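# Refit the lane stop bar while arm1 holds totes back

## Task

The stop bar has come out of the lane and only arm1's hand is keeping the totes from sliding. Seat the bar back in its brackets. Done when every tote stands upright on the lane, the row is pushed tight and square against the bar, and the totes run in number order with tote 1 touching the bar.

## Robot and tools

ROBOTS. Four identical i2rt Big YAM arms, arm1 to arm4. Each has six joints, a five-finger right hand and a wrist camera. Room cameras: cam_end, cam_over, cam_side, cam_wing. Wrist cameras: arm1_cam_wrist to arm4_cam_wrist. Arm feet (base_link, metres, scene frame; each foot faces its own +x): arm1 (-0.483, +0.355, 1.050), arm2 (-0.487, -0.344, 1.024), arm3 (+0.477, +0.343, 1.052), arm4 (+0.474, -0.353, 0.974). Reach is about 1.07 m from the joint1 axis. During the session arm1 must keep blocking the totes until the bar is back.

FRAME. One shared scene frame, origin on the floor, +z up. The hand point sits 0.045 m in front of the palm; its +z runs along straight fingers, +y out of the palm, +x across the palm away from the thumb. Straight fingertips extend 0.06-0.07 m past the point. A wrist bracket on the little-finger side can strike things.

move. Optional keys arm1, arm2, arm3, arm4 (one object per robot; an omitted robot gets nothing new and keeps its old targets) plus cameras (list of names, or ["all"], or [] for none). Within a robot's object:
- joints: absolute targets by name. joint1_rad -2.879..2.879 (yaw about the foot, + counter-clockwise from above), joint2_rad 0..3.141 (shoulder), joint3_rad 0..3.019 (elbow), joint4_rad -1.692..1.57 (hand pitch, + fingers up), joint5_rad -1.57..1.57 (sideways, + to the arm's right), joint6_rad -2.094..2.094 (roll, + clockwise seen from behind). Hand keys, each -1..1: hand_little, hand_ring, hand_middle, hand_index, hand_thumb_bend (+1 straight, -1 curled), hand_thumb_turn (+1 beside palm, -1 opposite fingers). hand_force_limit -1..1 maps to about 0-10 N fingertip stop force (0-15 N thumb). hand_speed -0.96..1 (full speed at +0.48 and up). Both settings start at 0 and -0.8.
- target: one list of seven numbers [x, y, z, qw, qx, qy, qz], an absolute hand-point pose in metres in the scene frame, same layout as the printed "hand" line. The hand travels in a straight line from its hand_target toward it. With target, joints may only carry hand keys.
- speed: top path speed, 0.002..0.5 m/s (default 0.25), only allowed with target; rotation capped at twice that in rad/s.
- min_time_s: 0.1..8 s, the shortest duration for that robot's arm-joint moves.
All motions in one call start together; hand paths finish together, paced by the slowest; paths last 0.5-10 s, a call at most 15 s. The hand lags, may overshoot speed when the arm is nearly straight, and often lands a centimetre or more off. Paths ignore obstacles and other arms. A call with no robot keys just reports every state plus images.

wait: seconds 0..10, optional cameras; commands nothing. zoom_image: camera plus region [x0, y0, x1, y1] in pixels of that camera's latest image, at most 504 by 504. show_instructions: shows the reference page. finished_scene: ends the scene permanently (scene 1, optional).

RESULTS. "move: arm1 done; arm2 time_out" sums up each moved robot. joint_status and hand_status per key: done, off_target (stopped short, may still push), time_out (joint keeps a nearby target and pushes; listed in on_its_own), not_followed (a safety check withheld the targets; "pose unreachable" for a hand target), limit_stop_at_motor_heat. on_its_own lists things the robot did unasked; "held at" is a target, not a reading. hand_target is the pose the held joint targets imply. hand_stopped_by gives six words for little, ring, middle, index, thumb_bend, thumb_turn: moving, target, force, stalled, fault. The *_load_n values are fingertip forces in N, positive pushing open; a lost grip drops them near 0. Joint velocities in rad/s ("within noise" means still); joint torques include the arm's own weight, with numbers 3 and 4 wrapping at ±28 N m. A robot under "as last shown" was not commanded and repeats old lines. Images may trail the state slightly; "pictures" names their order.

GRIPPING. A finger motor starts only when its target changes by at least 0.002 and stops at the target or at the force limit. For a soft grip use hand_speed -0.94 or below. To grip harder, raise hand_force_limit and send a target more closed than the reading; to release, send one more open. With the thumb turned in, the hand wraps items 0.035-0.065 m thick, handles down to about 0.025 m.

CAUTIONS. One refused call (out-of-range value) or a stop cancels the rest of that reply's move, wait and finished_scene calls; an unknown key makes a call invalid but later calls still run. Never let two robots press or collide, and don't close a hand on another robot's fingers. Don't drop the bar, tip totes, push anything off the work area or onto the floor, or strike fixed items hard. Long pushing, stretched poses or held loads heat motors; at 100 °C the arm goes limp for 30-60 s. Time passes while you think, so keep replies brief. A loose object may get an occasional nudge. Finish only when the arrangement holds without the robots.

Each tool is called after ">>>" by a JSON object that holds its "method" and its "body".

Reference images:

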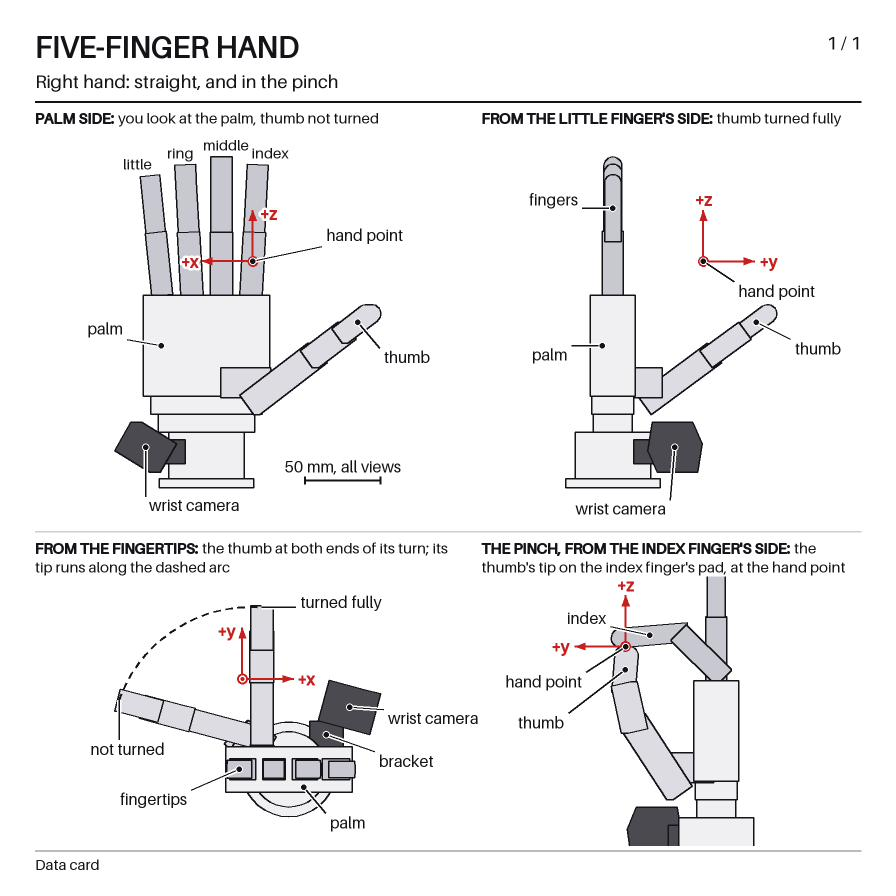

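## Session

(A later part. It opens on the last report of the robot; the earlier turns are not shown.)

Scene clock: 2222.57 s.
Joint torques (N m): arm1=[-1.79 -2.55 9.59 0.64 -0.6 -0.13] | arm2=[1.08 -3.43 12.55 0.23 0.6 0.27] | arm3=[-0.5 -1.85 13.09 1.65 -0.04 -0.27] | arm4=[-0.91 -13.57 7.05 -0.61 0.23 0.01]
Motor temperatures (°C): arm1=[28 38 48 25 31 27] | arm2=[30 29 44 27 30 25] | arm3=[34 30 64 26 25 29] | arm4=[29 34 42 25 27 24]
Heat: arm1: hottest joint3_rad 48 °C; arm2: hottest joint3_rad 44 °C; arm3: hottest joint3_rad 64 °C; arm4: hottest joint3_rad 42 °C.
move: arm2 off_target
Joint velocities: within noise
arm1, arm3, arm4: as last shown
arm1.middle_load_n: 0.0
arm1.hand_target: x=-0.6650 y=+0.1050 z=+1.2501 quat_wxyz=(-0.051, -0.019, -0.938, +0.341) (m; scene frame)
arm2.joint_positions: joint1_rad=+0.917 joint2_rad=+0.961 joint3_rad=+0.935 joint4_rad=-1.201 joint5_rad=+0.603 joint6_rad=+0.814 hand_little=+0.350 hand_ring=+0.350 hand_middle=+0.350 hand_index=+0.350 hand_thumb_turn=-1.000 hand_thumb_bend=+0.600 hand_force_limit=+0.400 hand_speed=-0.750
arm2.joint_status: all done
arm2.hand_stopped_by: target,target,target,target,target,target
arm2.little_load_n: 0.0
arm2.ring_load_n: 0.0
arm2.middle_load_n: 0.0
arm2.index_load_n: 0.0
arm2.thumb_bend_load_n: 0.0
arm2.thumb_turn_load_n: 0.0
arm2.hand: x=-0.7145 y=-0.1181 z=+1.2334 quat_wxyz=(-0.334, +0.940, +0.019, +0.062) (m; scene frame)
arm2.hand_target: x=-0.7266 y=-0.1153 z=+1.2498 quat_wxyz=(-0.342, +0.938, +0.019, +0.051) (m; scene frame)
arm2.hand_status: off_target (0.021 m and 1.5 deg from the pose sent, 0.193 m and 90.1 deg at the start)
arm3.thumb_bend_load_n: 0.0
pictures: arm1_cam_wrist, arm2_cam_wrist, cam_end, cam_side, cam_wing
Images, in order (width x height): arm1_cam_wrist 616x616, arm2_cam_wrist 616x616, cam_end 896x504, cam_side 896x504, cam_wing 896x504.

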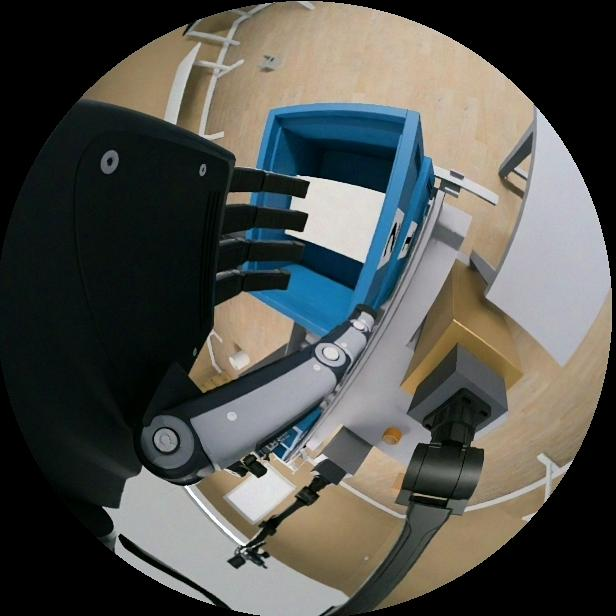

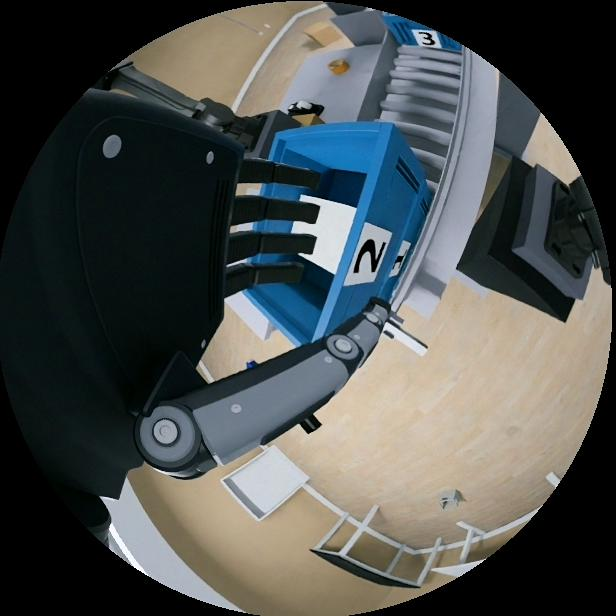

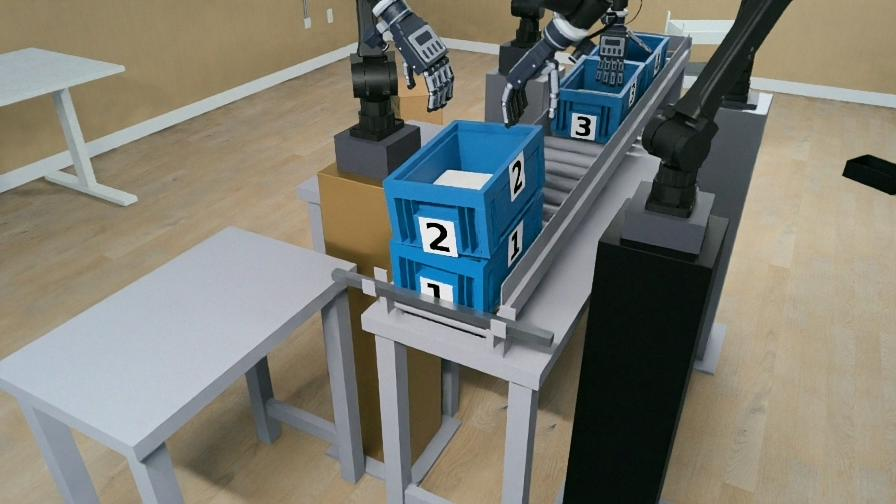

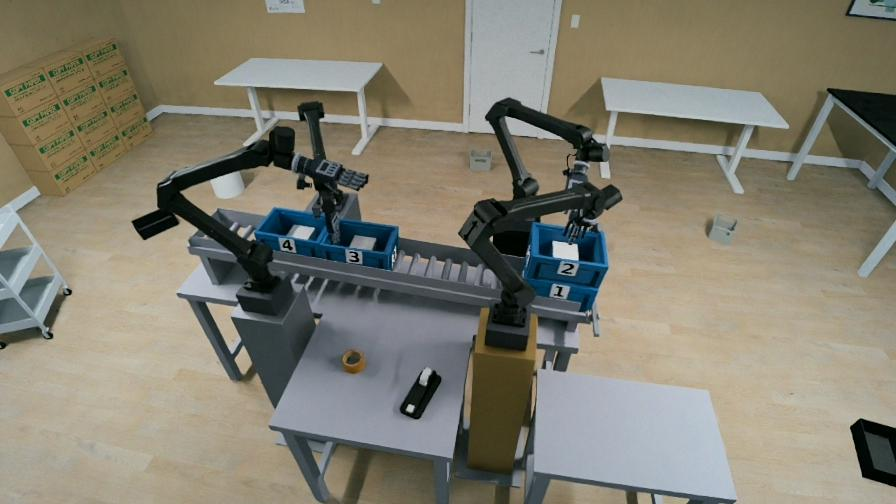

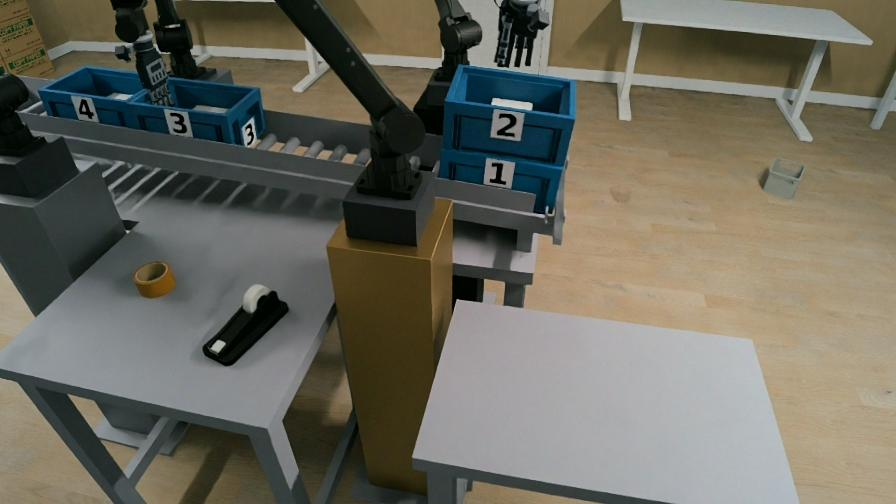

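>>> {"method": "zoom_image", "body": {"camera": "arm2_cam_wrist", "region": [200, 90, 460, 360]}}

>>> {"method": "zoom_image", "body": {"camera": "arm1_cam_wrist", "region": [220, 90, 460, 350]}}

Scaled by 1.867 from the camera's 616x616 image, which has a finer 880x880 frame.

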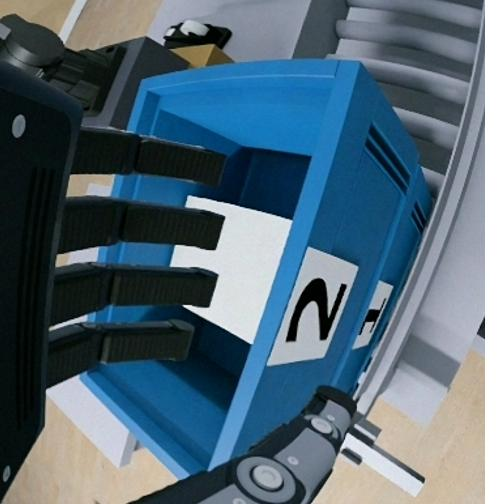

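Scaled by 1.938 from the camera's 616x616 image, which has a finer 880x880 frame.

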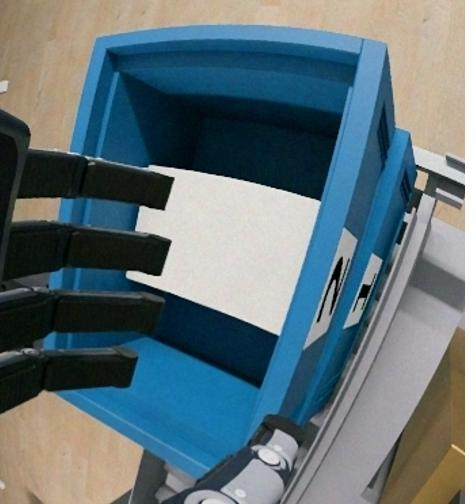

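>>> {"method": "move", "body": {"arm1": {"target": [-0.6635, 0.088, 1.165, 0.0517, 0.0188, 0.9383, -0.3415], "speed": 0.1}, "arm2": {"target": [-0.702, -0.066, 1.170, 0.3415, -0.9383, -0.0188, -0.0517], "speed": 0.1}, "cameras": ["arm1_cam_wrist", "arm2_cam_wrist", "cam_end", "cam_wing"]}}

>>> {"method": "zoom_image", "body": {"camera": "arm2_cam_wrist", "region": [200, 60, 460, 360]}}

>>> {"method": "zoom_image", "body": {"camera": "arm1_cam_wrist", "region": [200, 60, 460, 360]}}

>>> {"method": "zoom_image", "body": {"camera": "cam_end", "region": [360, 20, 600, 260]}}

Scene clock: 2291.80 s.
Joint torques (N m): arm1=[0.09 -2.67 8.12 1.81 -0.33 0.21] | arm2=[-0.85 -3.96 8.81 1.1 0.21 0.11] | arm3=[-0.62 -1.61 13.09 1.59 -0.03 -0.26] | arm4=[-0.79 -13.57 7.01 -0.58 0.24 -0.01]
Motor temperatures (°C): arm1=[28 36 44 25 31 27] | arm2=[30 29 48 27 30 25] | arm3=[33 29 65 26 25 29] | arm4=[29 34 42 25 27 24]
Heat: arm1: hottest joint3_rad 44 °C; arm2: hottest joint3_rad 48 °C; arm3: hottest joint3_rad 65 °C; arm4: hottest joint3_rad 42 °C.
move: arm1 done; arm2 done
Joint velocities: within noise
arm1.joint_positions: joint1_rad=-0.863 joint2_rad=+1.083 joint3_rad=+0.750 joint4_rad=-0.808 joint5_rad=-0.573 joint6_rad=-0.731 hand_little=+0.350 hand_ring=+0.350 hand_middle=+0.350 hand_index=+0.350 hand_thumb_turn=-1.000 hand_thumb_bend=+0.600 hand_force_limit=+0.100 hand_speed=-0.750
arm1.joint_status: not commanded
arm1.hand_stopped_by: target,target,target,target,target,target
arm1.little_load_n: -0.5
arm1.ring_load_n: 0.0
arm1.middle_load_n: 0.0
arm1.index_load_n: 0.0
arm1.thumb_bend_load_n: 0.0
arm1.thumb_turn_load_n: 0.0
arm1.hand: x=-0.6659 y=+0.0899 z=+1.1702 quat_wxyz=(-0.048, -0.014, -0.938, +0.344) (m; scene frame)
arm1.hand_target: x=-0.6634 y=+0.0881 z=+1.1651 quat_wxyz=(-0.052, -0.019, -0.938, +0.342) (m; scene frame)
arm1.hand_status: done (0.006 m and 0.8 deg from the pose sent, 0.084 m and 0.6 deg at the start)
arm2.joint_positions: joint1_rad=+0.758 joint2_rad=+1.005 joint3_rad=+0.787 joint4_rad=-0.884 joint5_rad=+0.535 joint6_rad=+0.627 hand_little=+0.350 hand_ring=+0.350 hand_middle=+0.350 hand_index=+0.350 hand_thumb_turn=-1.000 hand_thumb_bend=+0.600 hand_force_limit=+0.400 hand_speed=-0.750
arm2.joint_status: not commanded
arm2.hand_stopped_by: target,target,target,target,target,target
arm2.little_load_n: 0.0
arm2.ring_load_n: 0.0
arm2.middle_load_n: 0.0
arm2.index_load_n: 0.0
arm2.thumb_bend_load_n: 0.0
arm2.thumb_turn_load_n: 0.0
arm2.hand: x=-0.7026 y=-0.0715 z=+1.1732 quat_wxyz=(-0.342, +0.938, +0.021, +0.051) (m; scene frame)
arm2.hand_target: x=-0.7019 y=-0.0662 z=+1.1700 quat_wxyz=(-0.341, +0.938, +0.019, +0.052) (m; scene frame)
arm2.hand_status: done (0.006 m and 0.3 deg from the pose sent, 0.083 m and 1.5 deg at the start)
arm3: as last shown
arm4.joint_positions: joint1_rad=+0.390 joint2_rad=+1.453 joint3_rad=+1.051 joint4_rad=-1.182 joint5_rad=+0.002 joint6_rad=-1.132 hand_little=+1.000 hand_ring=+1.000 hand_middle=+1.000 hand_index=+1.000 hand_thumb_turn=+1.000 hand_thumb_bend=+1.000 hand_force_limit=+0.000 hand_speed=-0.800
arm4.joint_status: not commanded
arm4.hand_stopped_by: target,target,target,target,target,target
arm4.little_load_n: 0.0
arm4.ring_load_n: 0.0
arm4.middle_load_n: 0.0
arm4.index_load_n: 0.0
arm4.thumb_bend_load_n: 0.0
arm4.thumb_turn_load_n: 0.0
arm4.hand: x=+0.3701 y=-0.0289 z=+1.0760 quat_wxyz=(-0.001, +0.707, +0.707, -0.004) (m; scene frame)
arm4.hand_target: x=+0.3747 y=-0.0299 z=+1.0800 quat_wxyz=(+0.000, +0.707, +0.707, +0.000) (m; scene frame)
arm4.hand_status: not commanded
pictures: arm1_cam_wrist, arm2_cam_wrist, cam_end, cam_wing
Images, in order (width x height): arm1_cam_wrist 616x616, arm2_cam_wrist 616x616, cam_end 896x504, cam_wing 896x504.

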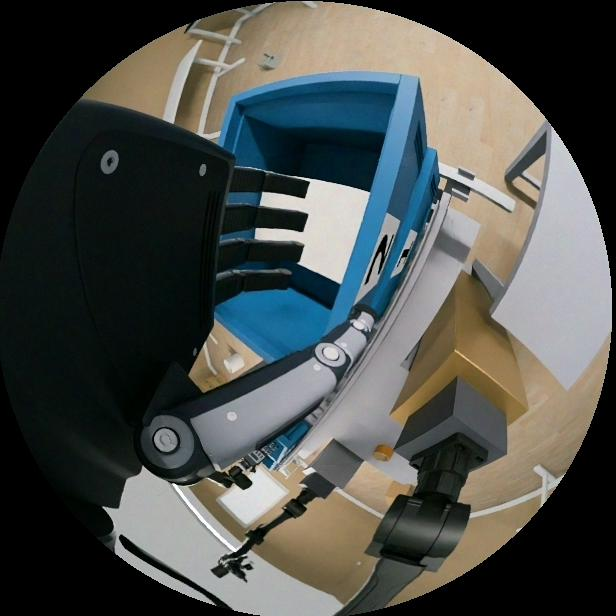

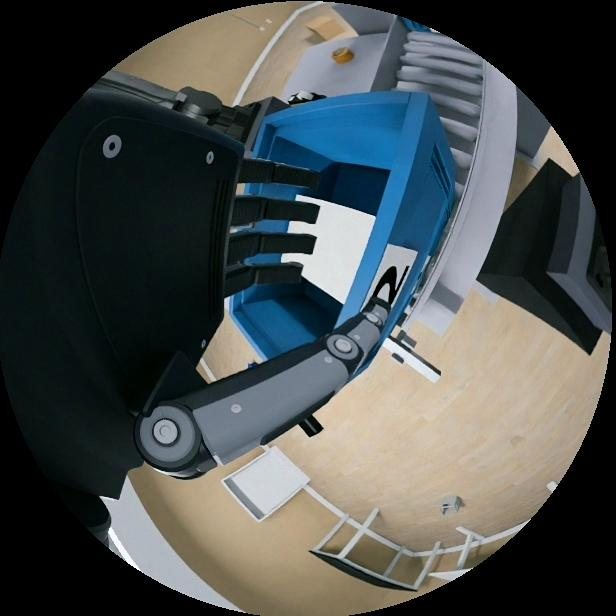

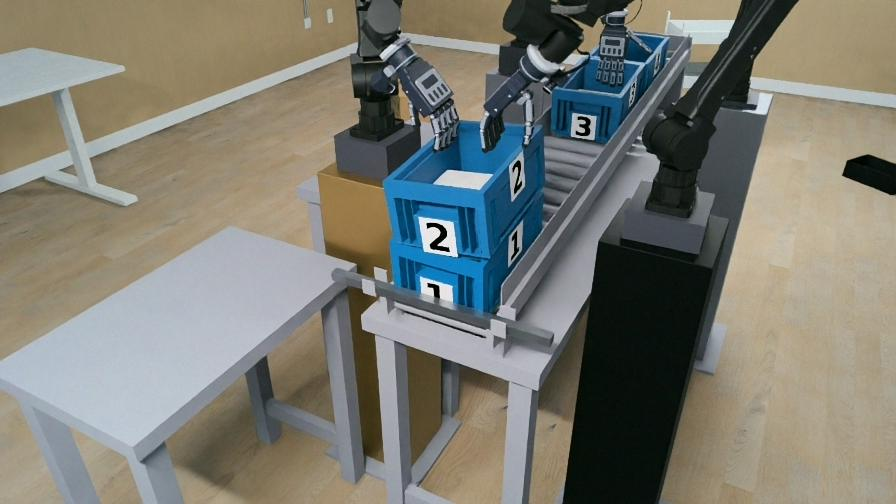

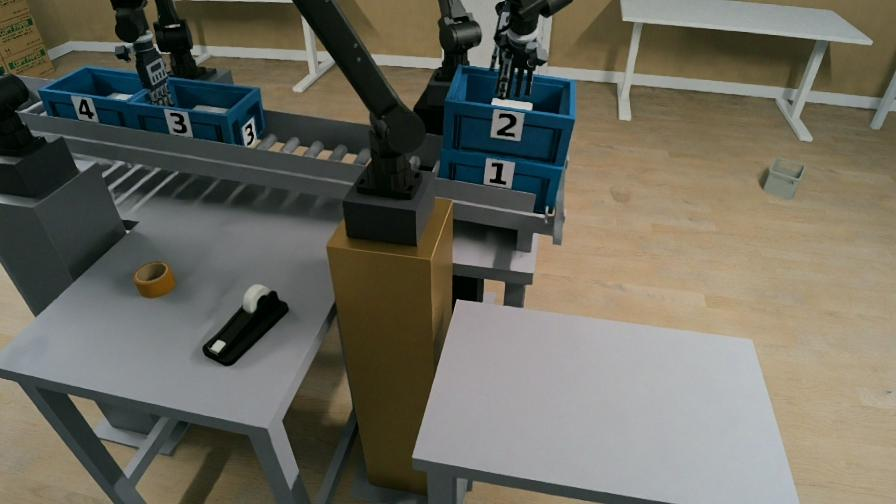

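Scaled by 1.680 from the camera's 616x616 image, which has a finer 880x880 frame.

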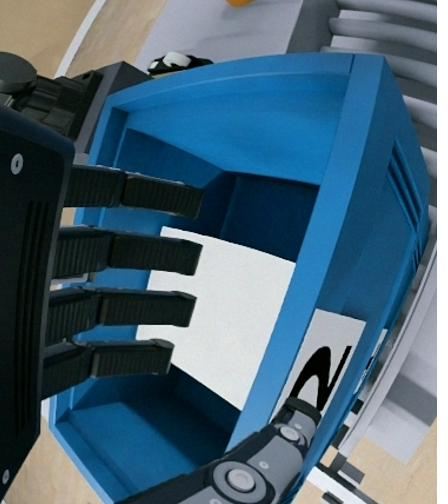

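Scaled by 1.680 from the camera's 616x616 image, which has a finer 880x880 frame.

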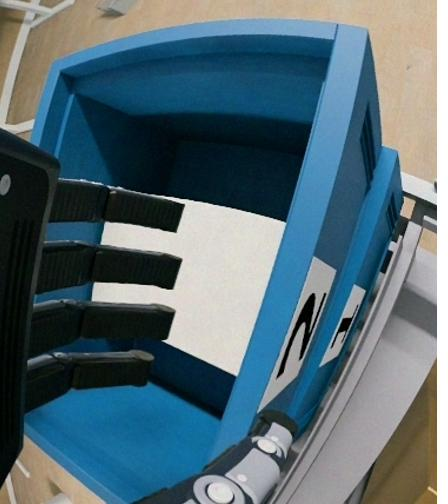

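Scaled by 2.100 from the camera's 896x504 image, which has a finer 1280x720 frame.

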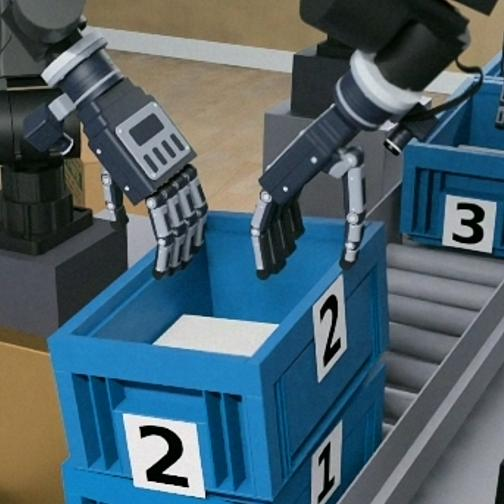

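>>> {"method": "move", "body": {"arm1": {"target": [-0.661, 0.086, 1.100, 0.0517, 0.0188, 0.9383, -0.3415], "speed": 0.06}, "arm2": {"target": [-0.696, -0.072, 1.118, 0.3415, -0.9383, -0.0188, -0.0517], "speed": 0.06}, "cameras": ["arm1_cam_wrist", "arm2_cam_wrist", "cam_end"]}}

>>> {"method": "zoom_image", "body": {"camera": "arm2_cam_wrist", "region": [200, 60, 460, 360]}}

>>> {"method": "zoom_image", "body": {"camera": "arm1_cam_wrist", "region": [200, 60, 460, 360]}}

>>> {"method": "zoom_image", "body": {"camera": "cam_end", "region": [360, 60, 580, 260]}}

Scene clock: 2331.53 s.
Joint torques (N m): arm1=[0.15 -3.08 7.2 1.65 -0.26 0.17] | arm2=[-1.26 -3.43 8.39 1.25 0.26 0.1] | arm3=[-0.44 -1.85 13.04 1.59 -0.03 -0.27] | arm4=[-0.85 -13.63 7.05 -0.49 0.23 -0.01]
Motor temperatures (°C): arm1=[28 36 43 25 30 27] | arm2=[30 28 43 27 29 25] | arm3=[33 29 65 26 25 29] | arm4=[28 34 42 25 27 24]
Heat: arm1: hottest joint3_rad 43 °C; arm2: hottest joint3_rad 43 °C; arm3: hottest joint3_rad 65 °C; arm4: hottest joint3_rad 42 °C.
move: arm1 done; arm2 done
Joint velocities: within noise
arm1.joint_positions: joint1_rad=-0.855 joint2_rad=+1.179 joint3_rad=+0.629 joint4_rad=-0.585 joint5_rad=-0.570 joint6_rad=-0.722 hand_little=+0.350 hand_ring=+0.350 hand_middle=+0.350 hand_index=+0.350 hand_thumb_turn=-1.000 hand_thumb_bend=+0.600 hand_force_limit=+0.100 hand_speed=-0.750
arm1.joint_status: not commanded
arm1.hand_stopped_by: target,target,target,target,target,target
arm1.little_load_n: 0.0
arm1.ring_load_n: 0.0
arm1.middle_load_n: 0.0
arm1.index_load_n: 0.0
arm1.thumb_bend_load_n: 0.0
arm1.thumb_turn_load_n: 0.0
arm1.hand: x=-0.6645 y=+0.0873 z=+1.1053 quat_wxyz=(-0.047, -0.014, -0.937, +0.345) (m; scene frame)
arm1.hand_target: x=-0.6609 y=+0.0862 z=+1.1000 quat_wxyz=(-0.052, -0.019, -0.938, +0.341) (m; scene frame)
arm1.hand_status: done (0.006 m and 0.8 deg from the pose sent, 0.071 m and 0.8 deg at the start)
arm2.joint_positions: joint1_rad=+0.758 joint2_rad=+1.029 joint3_rad=+0.661 joint4_rad=-0.732 joint5_rad=+0.535 joint6_rad=+0.627 hand_little=+0.350 hand_ring=+0.350 hand_middle=+0.350 hand_index=+0.350 hand_thumb_turn=-1.000 hand_thumb_bend=+0.600 hand_force_limit=+0.400 hand_speed=-0.750
arm2.joint_status: not commanded
arm2.hand_stopped_by: target,target,target,target,target,target
arm2.little_load_n: 0.5
arm2.ring_load_n: 0.0
arm2.middle_load_n: 0.0
arm2.index_load_n: 0.0
arm2.thumb_bend_load_n: 0.0
arm2.thumb_turn_load_n: 0.0
arm2.hand: x=-0.6967 y=-0.0763 z=+1.1216 quat_wxyz=(-0.342, +0.938, +0.022, +0.051) (m; scene frame)
arm2.hand_target: x=-0.6960 y=-0.0721 z=+1.1182 quat_wxyz=(-0.342, +0.938, +0.019, +0.052) (m; scene frame)
arm2.hand_status: done (0.006 m and 0.4 deg from the pose sent, 0.056 m and 0.3 deg at the start)
arm3, arm4: as last shown
pictures: arm1_cam_wrist, arm2_cam_wrist, cam_end
Images, in order (width x height): arm1_cam_wrist 616x616, arm2_cam_wrist 616x616, cam_end 896x504.

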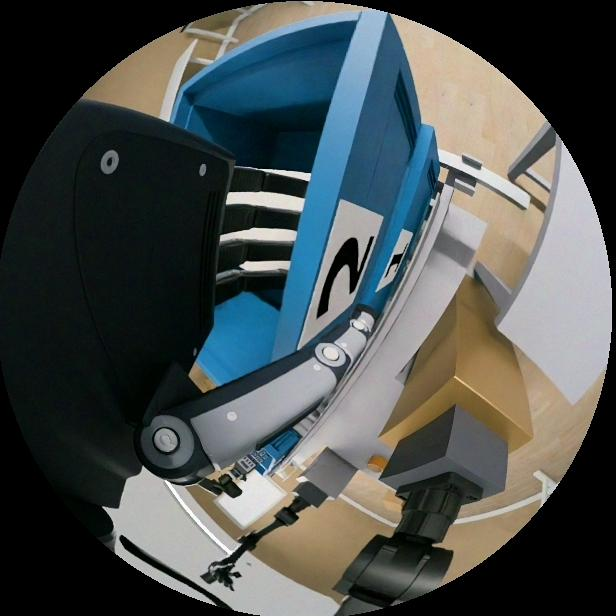

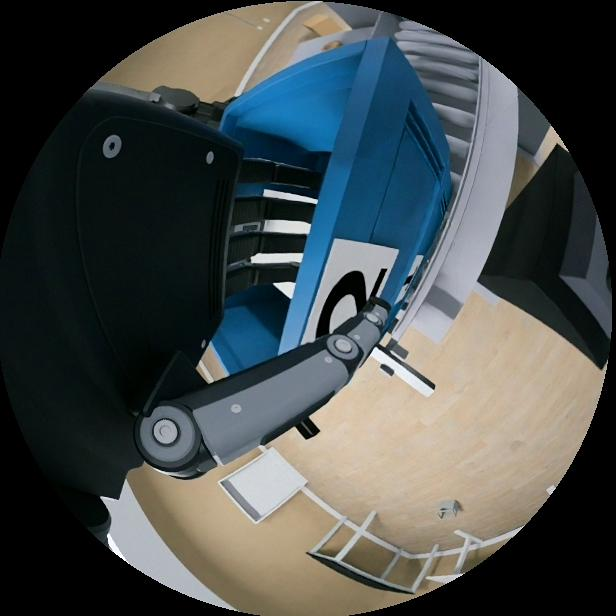

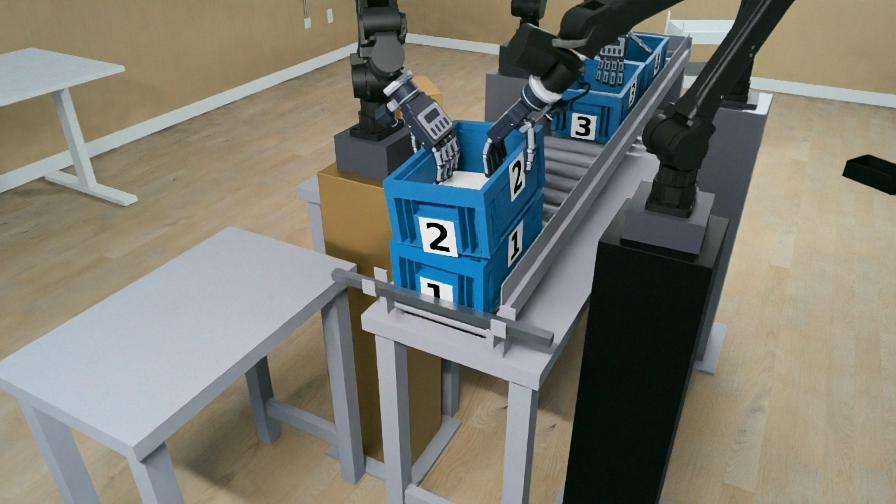

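Scaled by 1.680 from the camera's 616x616 image, which has a finer 880x880 frame.

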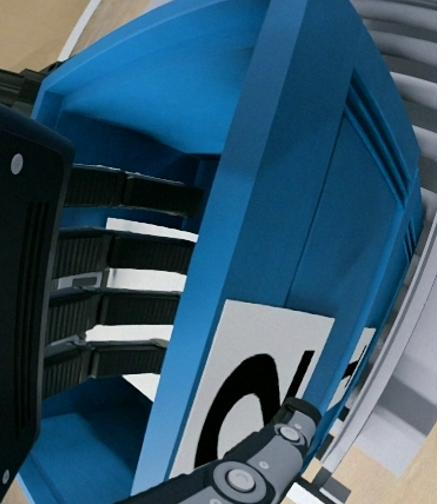

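Scaled by 1.680 from the camera's 616x616 image, which has a finer 880x880 frame.

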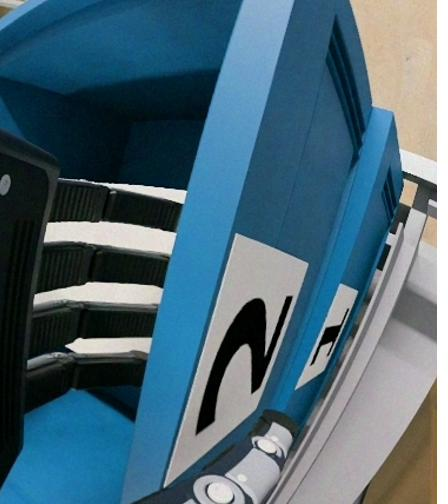

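Scaled by 2.291 from the camera's 896x504 image, which has a finer 1280x720 frame.

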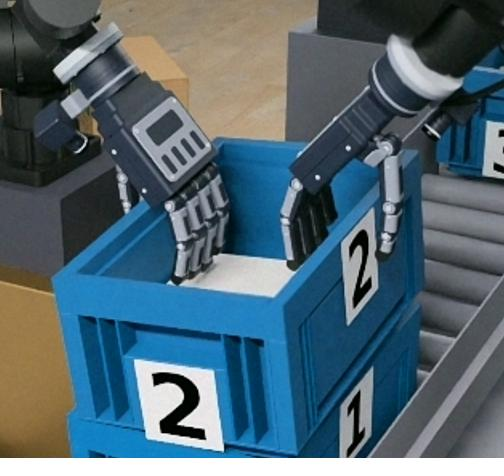

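>>> {"method": "move", "body": {"arm2": {"target": [-0.716, -0.072, 1.115, 0.3415, -0.9383, -0.0188, -0.0517], "speed": 0.06}}}

>>> {"method": "move", "body": {"arm1": {"joints": {"hand_thumb_bend": 0.1, "hand_index": -0.4, "hand_middle": -0.4, "hand_ring": -0.4, "hand_little": -0.4, "hand_speed": -0.87, "hand_force_limit": -0.2}}, "arm2": {"joints": {"hand_thumb_bend": 0.1, "hand_index": -0.4, "hand_middle": -0.4, "hand_ring": -0.4, "hand_little": -0.4, "hand_speed": -0.87, "hand_force_limit": -0.2}}, "cameras": ["arm1_cam_wrist", "arm2_cam_wrist", "cam_end"]}}

>>> {"method": "zoom_image", "body": {"camera": "arm2_cam_wrist", "region": [200, 60, 460, 360]}}

>>> {"method": "zoom_image", "body": {"camera": "arm1_cam_wrist", "region": [200, 60, 460, 360]}}

Scene clock: 2352.03 s.
Joint torques (N m): arm1=[0.15 -3.19 7.45 1.87 -0.29 0.19] | arm2=[1.32 -4.13 10.29 0.94 0.53 0.28] | arm3=[-0.26 -1.67 13.12 1.61 -0.03 -0.27] | arm4=[-0.97 -13.8 7.01 -0.51 0.23 -0.02]
Motor temperatures (°C): arm1=[28 36 43 25 30 27] | arm2=[30 28 42 27 29 25] | arm3=[33 29 65 26 25 29] | arm4=[28 34 42 25 27 24]
Heat: arm1: hottest joint3_rad 43 °C; arm2: hottest joint3_rad 42 °C; arm3: hottest joint3_rad 65 °C; arm4: hottest joint3_rad 42 °C.
move: arm2 off_target
Joint velocities: within noise
arm1, arm3, arm4: as last shown
arm2.joint_positions: joint1_rad=+0.780 joint2_rad=+1.081 joint3_rad=+0.661 joint4_rad=-0.732 joint5_rad=+0.549 joint6_rad=+0.664 hand_little=+0.350 hand_ring=+0.350 hand_middle=+0.350 hand_index=+0.350 hand_thumb_turn=-1.000 hand_thumb_bend=+0.600 hand_force_limit=+0.400 hand_speed=-0.750
arm2.joint_status: not commanded
arm2.hand_stopped_by: target,target,target,target,target,target
arm2.little_load_n: 0.0
arm2.ring_load_n: 0.0
arm2.middle_load_n: 0.0
arm2.index_load_n: 0.0
arm2.thumb_bend_load_n: 0.0
arm2.thumb_turn_load_n: 0.0
arm2.hand: x=-0.7010 y=-0.0796 z=+1.1063 quat_wxyz=(-0.331, +0.941, +0.020, +0.063) (m; scene frame)
arm2.hand_target: x=-0.7157 y=-0.0724 z=+1.1154 quat_wxyz=(-0.342, +0.938, +0.019, +0.051) (m; scene frame)
arm2.hand_status: off_target (0.019 m and 1.9 deg from the pose sent, 0.021 m and 0.4 deg at the start)
pictures: none

Scene clock: 2354.33 s.
Joint torques (N m): arm1=[-0.26 -3.14 7.16 1.61 -0.28 0.14] | arm2=[1.32 -4.95 10.35 0.81 0.36 0.17] | arm3=[-0.5 -1.73 13.05 1.61 -0.03 -0.27] | arm4=[-0.73 -13.68 7.05 -0.58 0.24 -0.01]
Motor temperatures (°C): arm1=[28 36 43 25 30 27] | arm2=[30 28 42 27 29 25] | arm3=[33 29 65 26 25 29] | arm4=[28 34 42 25 27 24]
Heat: arm1: hottest joint3_rad 43 °C; arm2: hottest joint3_rad 42 °C; arm3: hottest joint3_rad 65 °C; arm4: hottest joint3_rad 42 °C.
move: arm1 off_target; arm2 off_target
Joint velocities: within noise
arm1.joint_positions: joint1_rad=-0.849 joint2_rad=+1.182 joint3_rad=+0.629 joint4_rad=-0.577 joint5_rad=-0.570 joint6_rad=-0.722 hand_little=-0.191 hand_ring=-0.082 hand_middle=-0.034 hand_index=-0.105 hand_thumb_turn=-1.000 hand_thumb_bend=+0.388 hand_force_limit=-0.200 hand_speed=-0.870
arm1.joint_status: hand_little off_target (ended at -0.191, target -0.400); hand_ring off_target (ended at -0.082, target -0.400); hand_middle off_target (ended at -0.034, target -0.400); hand_index off_target (ended at -0.105, target -0.400); hand_thumb_bend off_target (ended at +0.388, target +0.100); the others done
arm1.hand_stopped_by: force,force,force,force,force,target
arm1.little_load_n: 4.5
arm1.ring_load_n: 1.5
arm1.middle_load_n: 2.0
arm1.index_load_n: 3.5
arm1.thumb_bend_load_n: 7.5
arm1.thumb_turn_load_n: 1.0
arm1.hand: x=-0.6642 y=+0.0848 z=+1.1049 quat_wxyz=(-0.046, -0.010, -0.937, +0.346) (m; scene frame)
arm1.hand_target: x=-0.6610 y=+0.0862 z=+1.1001 quat_wxyz=(-0.052, -0.019, -0.938, +0.341) (m; scene frame)
arm1.hand_status: not commanded
arm2.joint_positions: joint1_rad=+0.780 joint2_rad=+1.089 joint3_rad=+0.661 joint4_rad=-0.724 joint5_rad=+0.554 joint6_rad=+0.668 hand_little=-0.119 hand_ring=-0.046 hand_middle=+0.002 hand_index=-0.094 hand_thumb_turn=-1.000 hand_thumb_bend=+0.314 hand_force_limit=-0.200 hand_speed=-0.870
arm2.joint_status: hand_little off_target (ended at -0.119, target -0.400); hand_ring off_target (ended at -0.046, target -0.400); hand_middle off_target (ended at +0.002, target -0.400); hand_index off_target (ended at -0.094, target -0.400); hand_thumb_bend off_target (ended at +0.314, target +0.100); the others done
arm2.hand_stopped_by: force,force,force,force,force,target
arm2.little_load_n: 4.0
arm2.ring_load_n: 0.5
arm2.middle_load_n: 0.0
arm2.index_load_n: 1.5
arm2.thumb_bend_load_n: 6.0
arm2.thumb_turn_load_n: 0.5
arm2.hand: x=-0.7018 y=-0.0777 z=+1.1048 quat_wxyz=(-0.333, +0.941, +0.018, +0.064) (m; scene frame)
arm2.hand_target: x=-0.7156 y=-0.0724 z=+1.1153 quat_wxyz=(-0.341, +0.938, +0.019, +0.052) (m; scene frame)
arm2.hand_status: not commanded
arm3, arm4: as last shown
arm3.little_load_n: -0.5
pictures: arm1_cam_wrist, arm2_cam_wrist, cam_end
Images, in order (width x height): arm1_cam_wrist 616x616, arm2_cam_wrist 616x616, cam_end 896x504.

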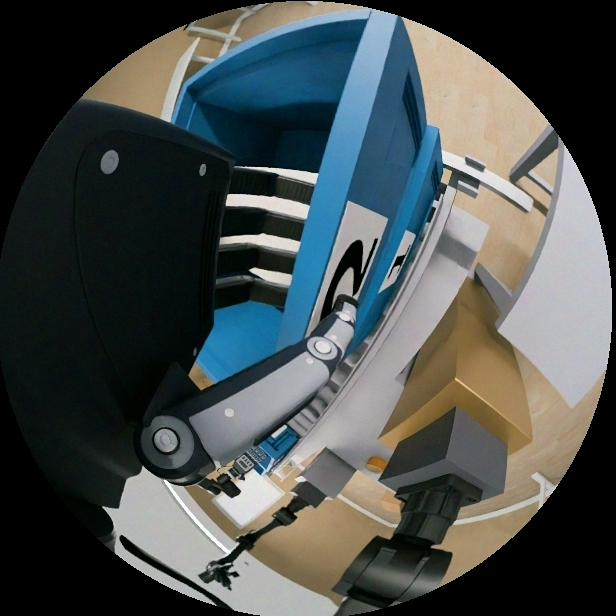

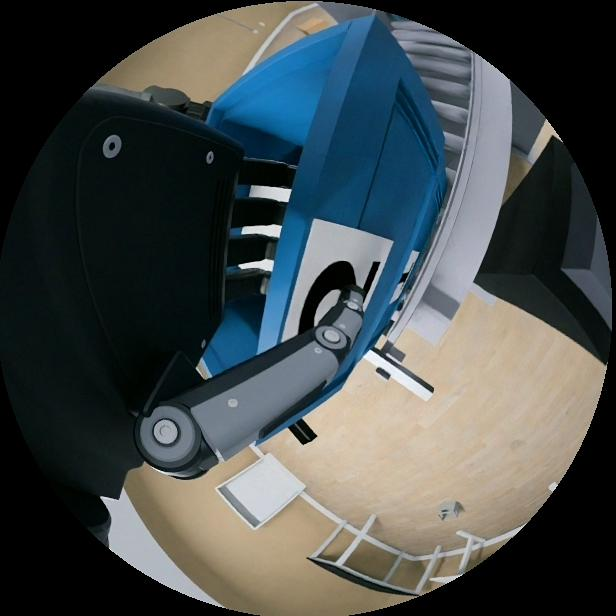

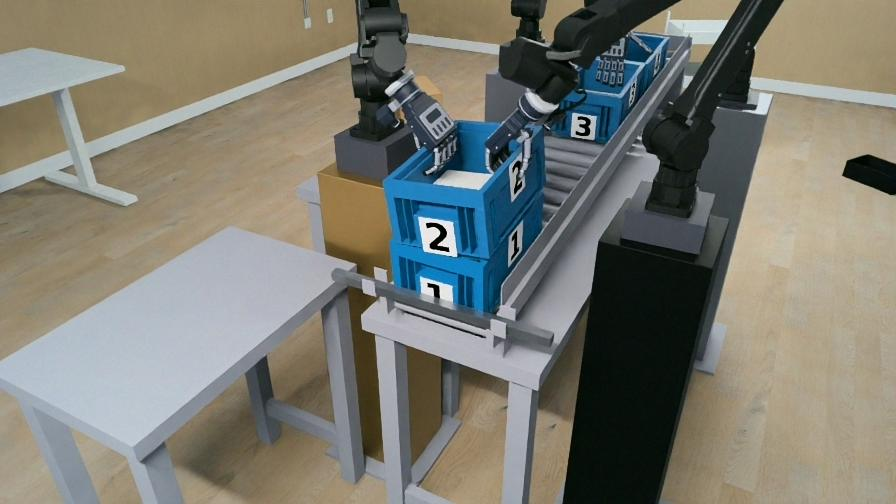

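Scaled by 1.680 from the camera's 616x616 image, which has a finer 880x880 frame.

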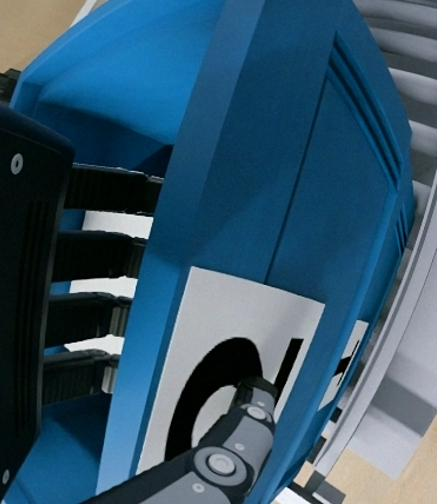

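Scaled by 1.680 from the camera's 616x616 image, which has a finer 880x880 frame.

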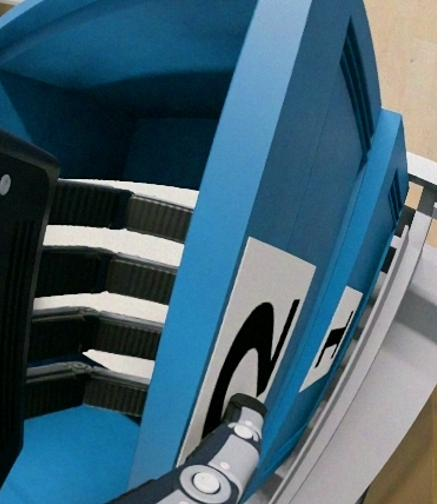

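>>> {"method": "move", "body": {"arm2": {"joints": {"hand_thumb_bend": 0.55, "hand_index": 0.25, "hand_middle": 0.25, "hand_ring": 0.25, "hand_little": 0.25, "hand_speed": -0.7}}}}

>>> {"method": "move", "body": {"arm2": {"target": [-0.740, -0.072, 1.130, 0.3415, -0.9383, -0.0188, -0.0517], "speed": 0.06}}}

>>> {"method": "move", "body": {"arm1": {"joints": {"hand_thumb_bend": 0.0, "hand_index": -0.5, "hand_middle": -0.5, "hand_ring": -0.5, "hand_little": -0.5, "hand_speed": -0.92, "hand_force_limit": 0.4}}, "arm2": {"joints": {"hand_thumb_bend": 0.1, "hand_index": -0.4, "hand_middle": -0.4, "hand_ring": -0.4, "hand_little": -0.4, "hand_speed": -0.87, "hand_force_limit": 0.0}}, "cameras": ["arm1_cam_wrist", "arm2_cam_wrist"]}}

>>> {"method": "zoom_image", "body": {"camera": "arm2_cam_wrist", "region": [200, 60, 460, 360]}}

Scene clock: 2371.57 s.
Joint torques (N m): arm1=[-0.67 -3.49 7.12 1.54 -0.21 0.2] | arm2=[0.62 -4.72 10.33 0.76 0.36 0.21] | arm3=[-0.32 -1.73 13.11 1.59 -0.04 -0.27] | arm4=[-0.97 -13.57 7.04 -0.54 0.23 -0.01]
Motor temperatures (°C): arm1=[28 35 43 25 30 27] | arm2=[30 28 42 27 29 25] | arm3=[33 29 66 26 25 29] | arm4=[28 34 42 25 27 24]
Heat: arm1: hottest joint3_rad 43 °C; arm2: hottest joint3_rad 42 °C; arm3: hottest joint3_rad 66 °C; arm4: hottest joint3_rad 42 °C.
move: arm2 done
Joint velocities: within noise
arm1, arm4: as last shown
arm2.joint_positions: joint1_rad=+0.781 joint2_rad=+1.089 joint3_rad=+0.661 joint4_rad=-0.724 joint5_rad=+0.553 joint6_rad=+0.668 hand_little=+0.250 hand_ring=+0.250 hand_middle=+0.250 hand_index=+0.250 hand_thumb_turn=-1.000 hand_thumb_bend=+0.550 hand_force_limit=-0.200 hand_speed=-0.700
arm2.joint_status: all done
arm2.hand_stopped_by: target,target,target,target,target,target
arm2.little_load_n: 0.0
arm2.ring_load_n: 0.0
arm2.middle_load_n: 0.0
arm2.index_load_n: 0.0
arm2.thumb_bend_load_n: 0.0
arm2.thumb_turn_load_n: 0.0
arm2.hand: x=-0.7020 y=-0.0779 z=+1.1048 quat_wxyz=(-0.332, +0.941, +0.018, +0.064) (m; scene frame)
arm2.hand_target: x=-0.7156 y=-0.0724 z=+1.1153 quat_wxyz=(-0.341, +0.938, +0.019, +0.052) (m; scene frame)
arm2.hand_status: not commanded
arm3.joint_positions: joint1_rad=-1.485 joint2_rad=+0.799 joint3_rad=+1.151 joint4_rad=-0.588 joint5_rad=+0.003 joint6_rad=+0.014 hand_little=+1.000 hand_ring=+1.000 hand_middle=+1.000 hand_index=+1.000 hand_thumb_turn=-1.000 hand_thumb_bend=+0.400 hand_force_limit=-0.500 hand_speed=-0.600
arm3.joint_status: not commanded
arm3.hand_stopped_by: target,target,target,target,target,target
arm3.little_load_n: 0.0
arm3.ring_load_n: 0.0
arm3.middle_load_n: 0.0
arm3.index_load_n: 0.5
arm3.thumb_bend_load_n: 0.0
arm3.thumb_turn_load_n: 0.0
arm3.hand: x=+0.0736 y=+0.2892 z=+1.5171 quat_wxyz=(+0.426, -0.541, -0.564, +0.455) (m; scene frame)
arm3.hand_target: x=+0.0755 y=+0.2955 z=+1.5426 quat_wxyz=(+0.441, -0.533, -0.556, +0.460) (m; scene frame)
arm3.hand_status: not commanded
arm4.thumb_bend_load_n: -0.5
pictures: none

Scene clock: 2372.73 s.
Joint torques (N m): arm1=[0.44 -3.84 7.24 1.42 -0.21 0.14] | arm2=[1.61 -4.54 11.6 0.03 0.58 0.29] | arm3=[-0.5 -1.73 13.11 1.63 -0.04 -0.26] | arm4=[-0.91 -13.63 7.01 -0.57 0.23 -0.02]
Motor temperatures (°C): arm1=[28 35 43 25 30 27] | arm2=[30 28 42 27 29 25] | arm3=[33 29 66 26 25 29] | arm4=[28 34 42 25 27 24]
Heat: arm1: hottest joint3_rad 43 °C; arm2: hottest joint3_rad 42 °C; arm3: hottest joint3_rad 66 °C; arm4: hottest joint3_rad 42 °C.
move: arm2 off_target
Joint velocities: within noise
arm1, arm3, arm4: as last shown
arm2.joint_positions: joint1_rad=+0.831 joint2_rad=+1.122 joint3_rad=+0.720 joint4_rad=-0.766 joint5_rad=+0.570 joint6_rad=+0.718 hand_little=+0.250 hand_ring=+0.250 hand_middle=+0.250 hand_index=+0.250 hand_thumb_turn=-1.000 hand_thumb_bend=+0.550 hand_force_limit=-0.200 hand_speed=-0.700
arm2.joint_status: not commanded
arm2.hand_stopped_by: target,target,target,target,target,target
arm2.little_load_n: 0.0
arm2.ring_load_n: 0.0
arm2.middle_load_n: 0.0
arm2.index_load_n: 0.0
arm2.thumb_bend_load_n: 0.0
arm2.thumb_turn_load_n: 0.0
arm2.hand: x=-0.7249 y=-0.0781 z=+1.1170 quat_wxyz=(-0.335, +0.940, +0.018, +0.060) (m; scene frame)
arm2.hand_target: x=-0.7396 y=-0.0724 z=+1.1300 quat_wxyz=(-0.342, +0.938, +0.019, +0.051) (m; scene frame)
arm2.hand_status: off_target (0.021 m and 1.2 deg from the pose sent, 0.046 m and 1.8 deg at the start)
arm3.little_load_n: -0.5
arm3.index_load_n: 0.0
arm4.thumb_bend_load_n: 0.0
pictures: none

Scene clock: 2374.77 s.
Joint torques (N m): arm1=[-0.32 -3.37 7.38 1.37 -0.03 0.18] | arm2=[0.91 -5.25 11.4 0.17 0.35 0.08] | arm3=[-0.26 -1.79 13.09 1.61 -0.03 -0.27] | arm4=[-0.97 -13.51 7.04 -0.57 0.24 -0.02]
Motor temperatures (°C): arm1=[28 35 43 25 30 27] | arm2=[30 28 43 27 29 25] | arm3=[33 29 66 26 25 29] | arm4=[28 34 42 25 27 24]
Heat: arm1: hottest joint3_rad 43 °C; arm2: hottest joint3_rad 43 °C; arm3: hottest joint3_rad 66 °C; arm4: hottest joint3_rad 42 °C.
move: arm1 off_target; arm2 off_target
Joint velocities: within noise
arm1.joint_positions: joint1_rad=-0.846 joint2_rad=+1.183 joint3_rad=+0.629 joint4_rad=-0.577 joint5_rad=-0.575 joint6_rad=-0.722 hand_little=-0.248 hand_ring=-0.124 hand_middle=-0.060 hand_index=-0.125 hand_thumb_turn=-1.000 hand_thumb_bend=+0.388 hand_force_limit=+0.400 hand_speed=-0.920
arm1.joint_status: hand_little off_target (ended at -0.248, target -0.500); hand_ring off_target (ended at -0.124, target -0.500); hand_middle off_target (ended at -0.060, target -0.500); hand_index off_target (ended at -0.125, target -0.500); hand_thumb_bend off_target (ended at +0.388, target +0.000); the others done
arm1.hand_stopped_by: force,force,force,force,force,target
arm1.little_load_n: 5.0
arm1.ring_load_n: 4.5
arm1.middle_load_n: 5.5
arm1.index_load_n: 7.0
arm1.thumb_bend_load_n: 14.0
arm1.thumb_turn_load_n: 4.0
arm1.hand: x=-0.6626 y=+0.0838 z=+1.1050 quat_wxyz=(-0.049, -0.008, -0.936, +0.347) (m; scene frame)
arm1.hand_target: x=-0.6609 y=+0.0862 z=+1.1001 quat_wxyz=(-0.052, -0.019, -0.938, +0.341) (m; scene frame)
arm1.hand_status: not commanded
arm2.joint_positions: joint1_rad=+0.831 joint2_rad=+1.132 joint3_rad=+0.722 joint4_rad=-0.767 joint5_rad=+0.576 joint6_rad=+0.728 hand_little=-0.145 hand_ring=-0.061 hand_middle=-0.013 hand_index=-0.097 hand_thumb_turn=-1.000 hand_thumb_bend=+0.334 hand_force_limit=+0.000 hand_speed=-0.870
arm2.joint_status: hand_little off_target (ended at -0.145, target -0.400); hand_ring off_target (ended at -0.061, target -0.400); hand_middle off_target (ended at -0.013, target -0.400); hand_index off_target (ended at -0.097, target -0.400); hand_thumb_bend off_target (ended at +0.334, target +0.100); the others done
arm2.hand_stopped_by: force,force,force,force,force,target
arm2.little_load_n: 8.0
arm2.ring_load_n: 0.5
arm2.middle_load_n: 0.0
arm2.index_load_n: 4.5
arm2.thumb_bend_load_n: 8.0
arm2.thumb_turn_load_n: 1.0
arm2.hand: x=-0.7250 y=-0.0768 z=+1.1150 quat_wxyz=(-0.335, +0.940, +0.014, +0.063) (m; scene frame)
arm2.hand_target: x=-0.7396 y=-0.0724 z=+1.1300 quat_wxyz=(-0.342, +0.938, +0.019, +0.051) (m; scene frame)
arm2.hand_status: not commanded
arm3, arm4: as last shown
arm3.little_load_n: 0.0
arm3.thumb_bend_load_n: 0.5
pictures: arm1_cam_wrist, arm2_cam_wrist
Images, in order (width x height): arm1_cam_wrist 616x616, arm2_cam_wrist 616x616.

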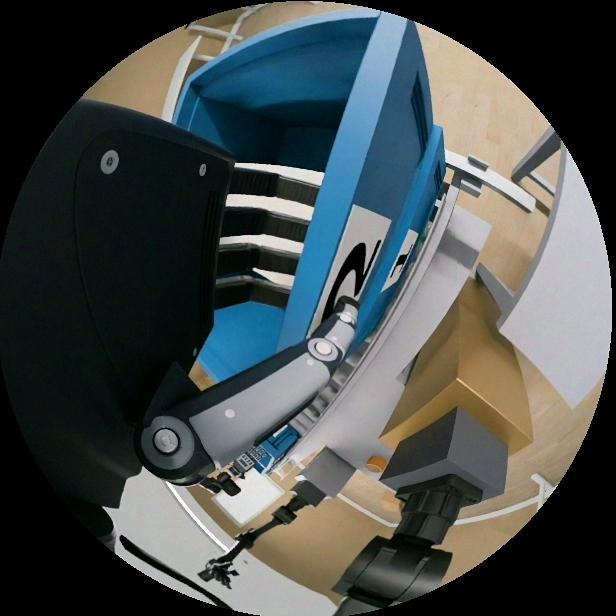

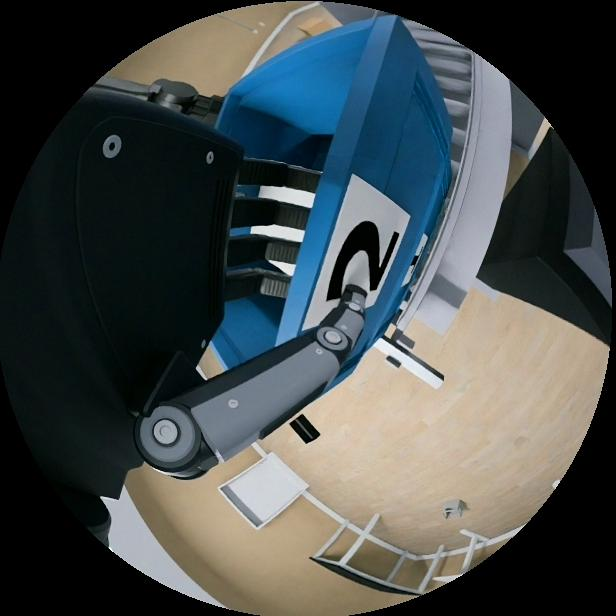

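Scaled by 1.680 from the camera's 616x616 image, which has a finer 880x880 frame.

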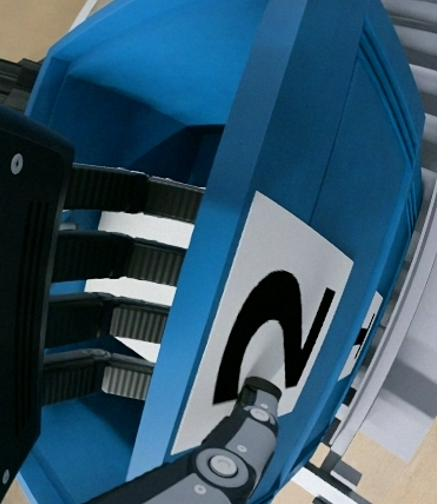

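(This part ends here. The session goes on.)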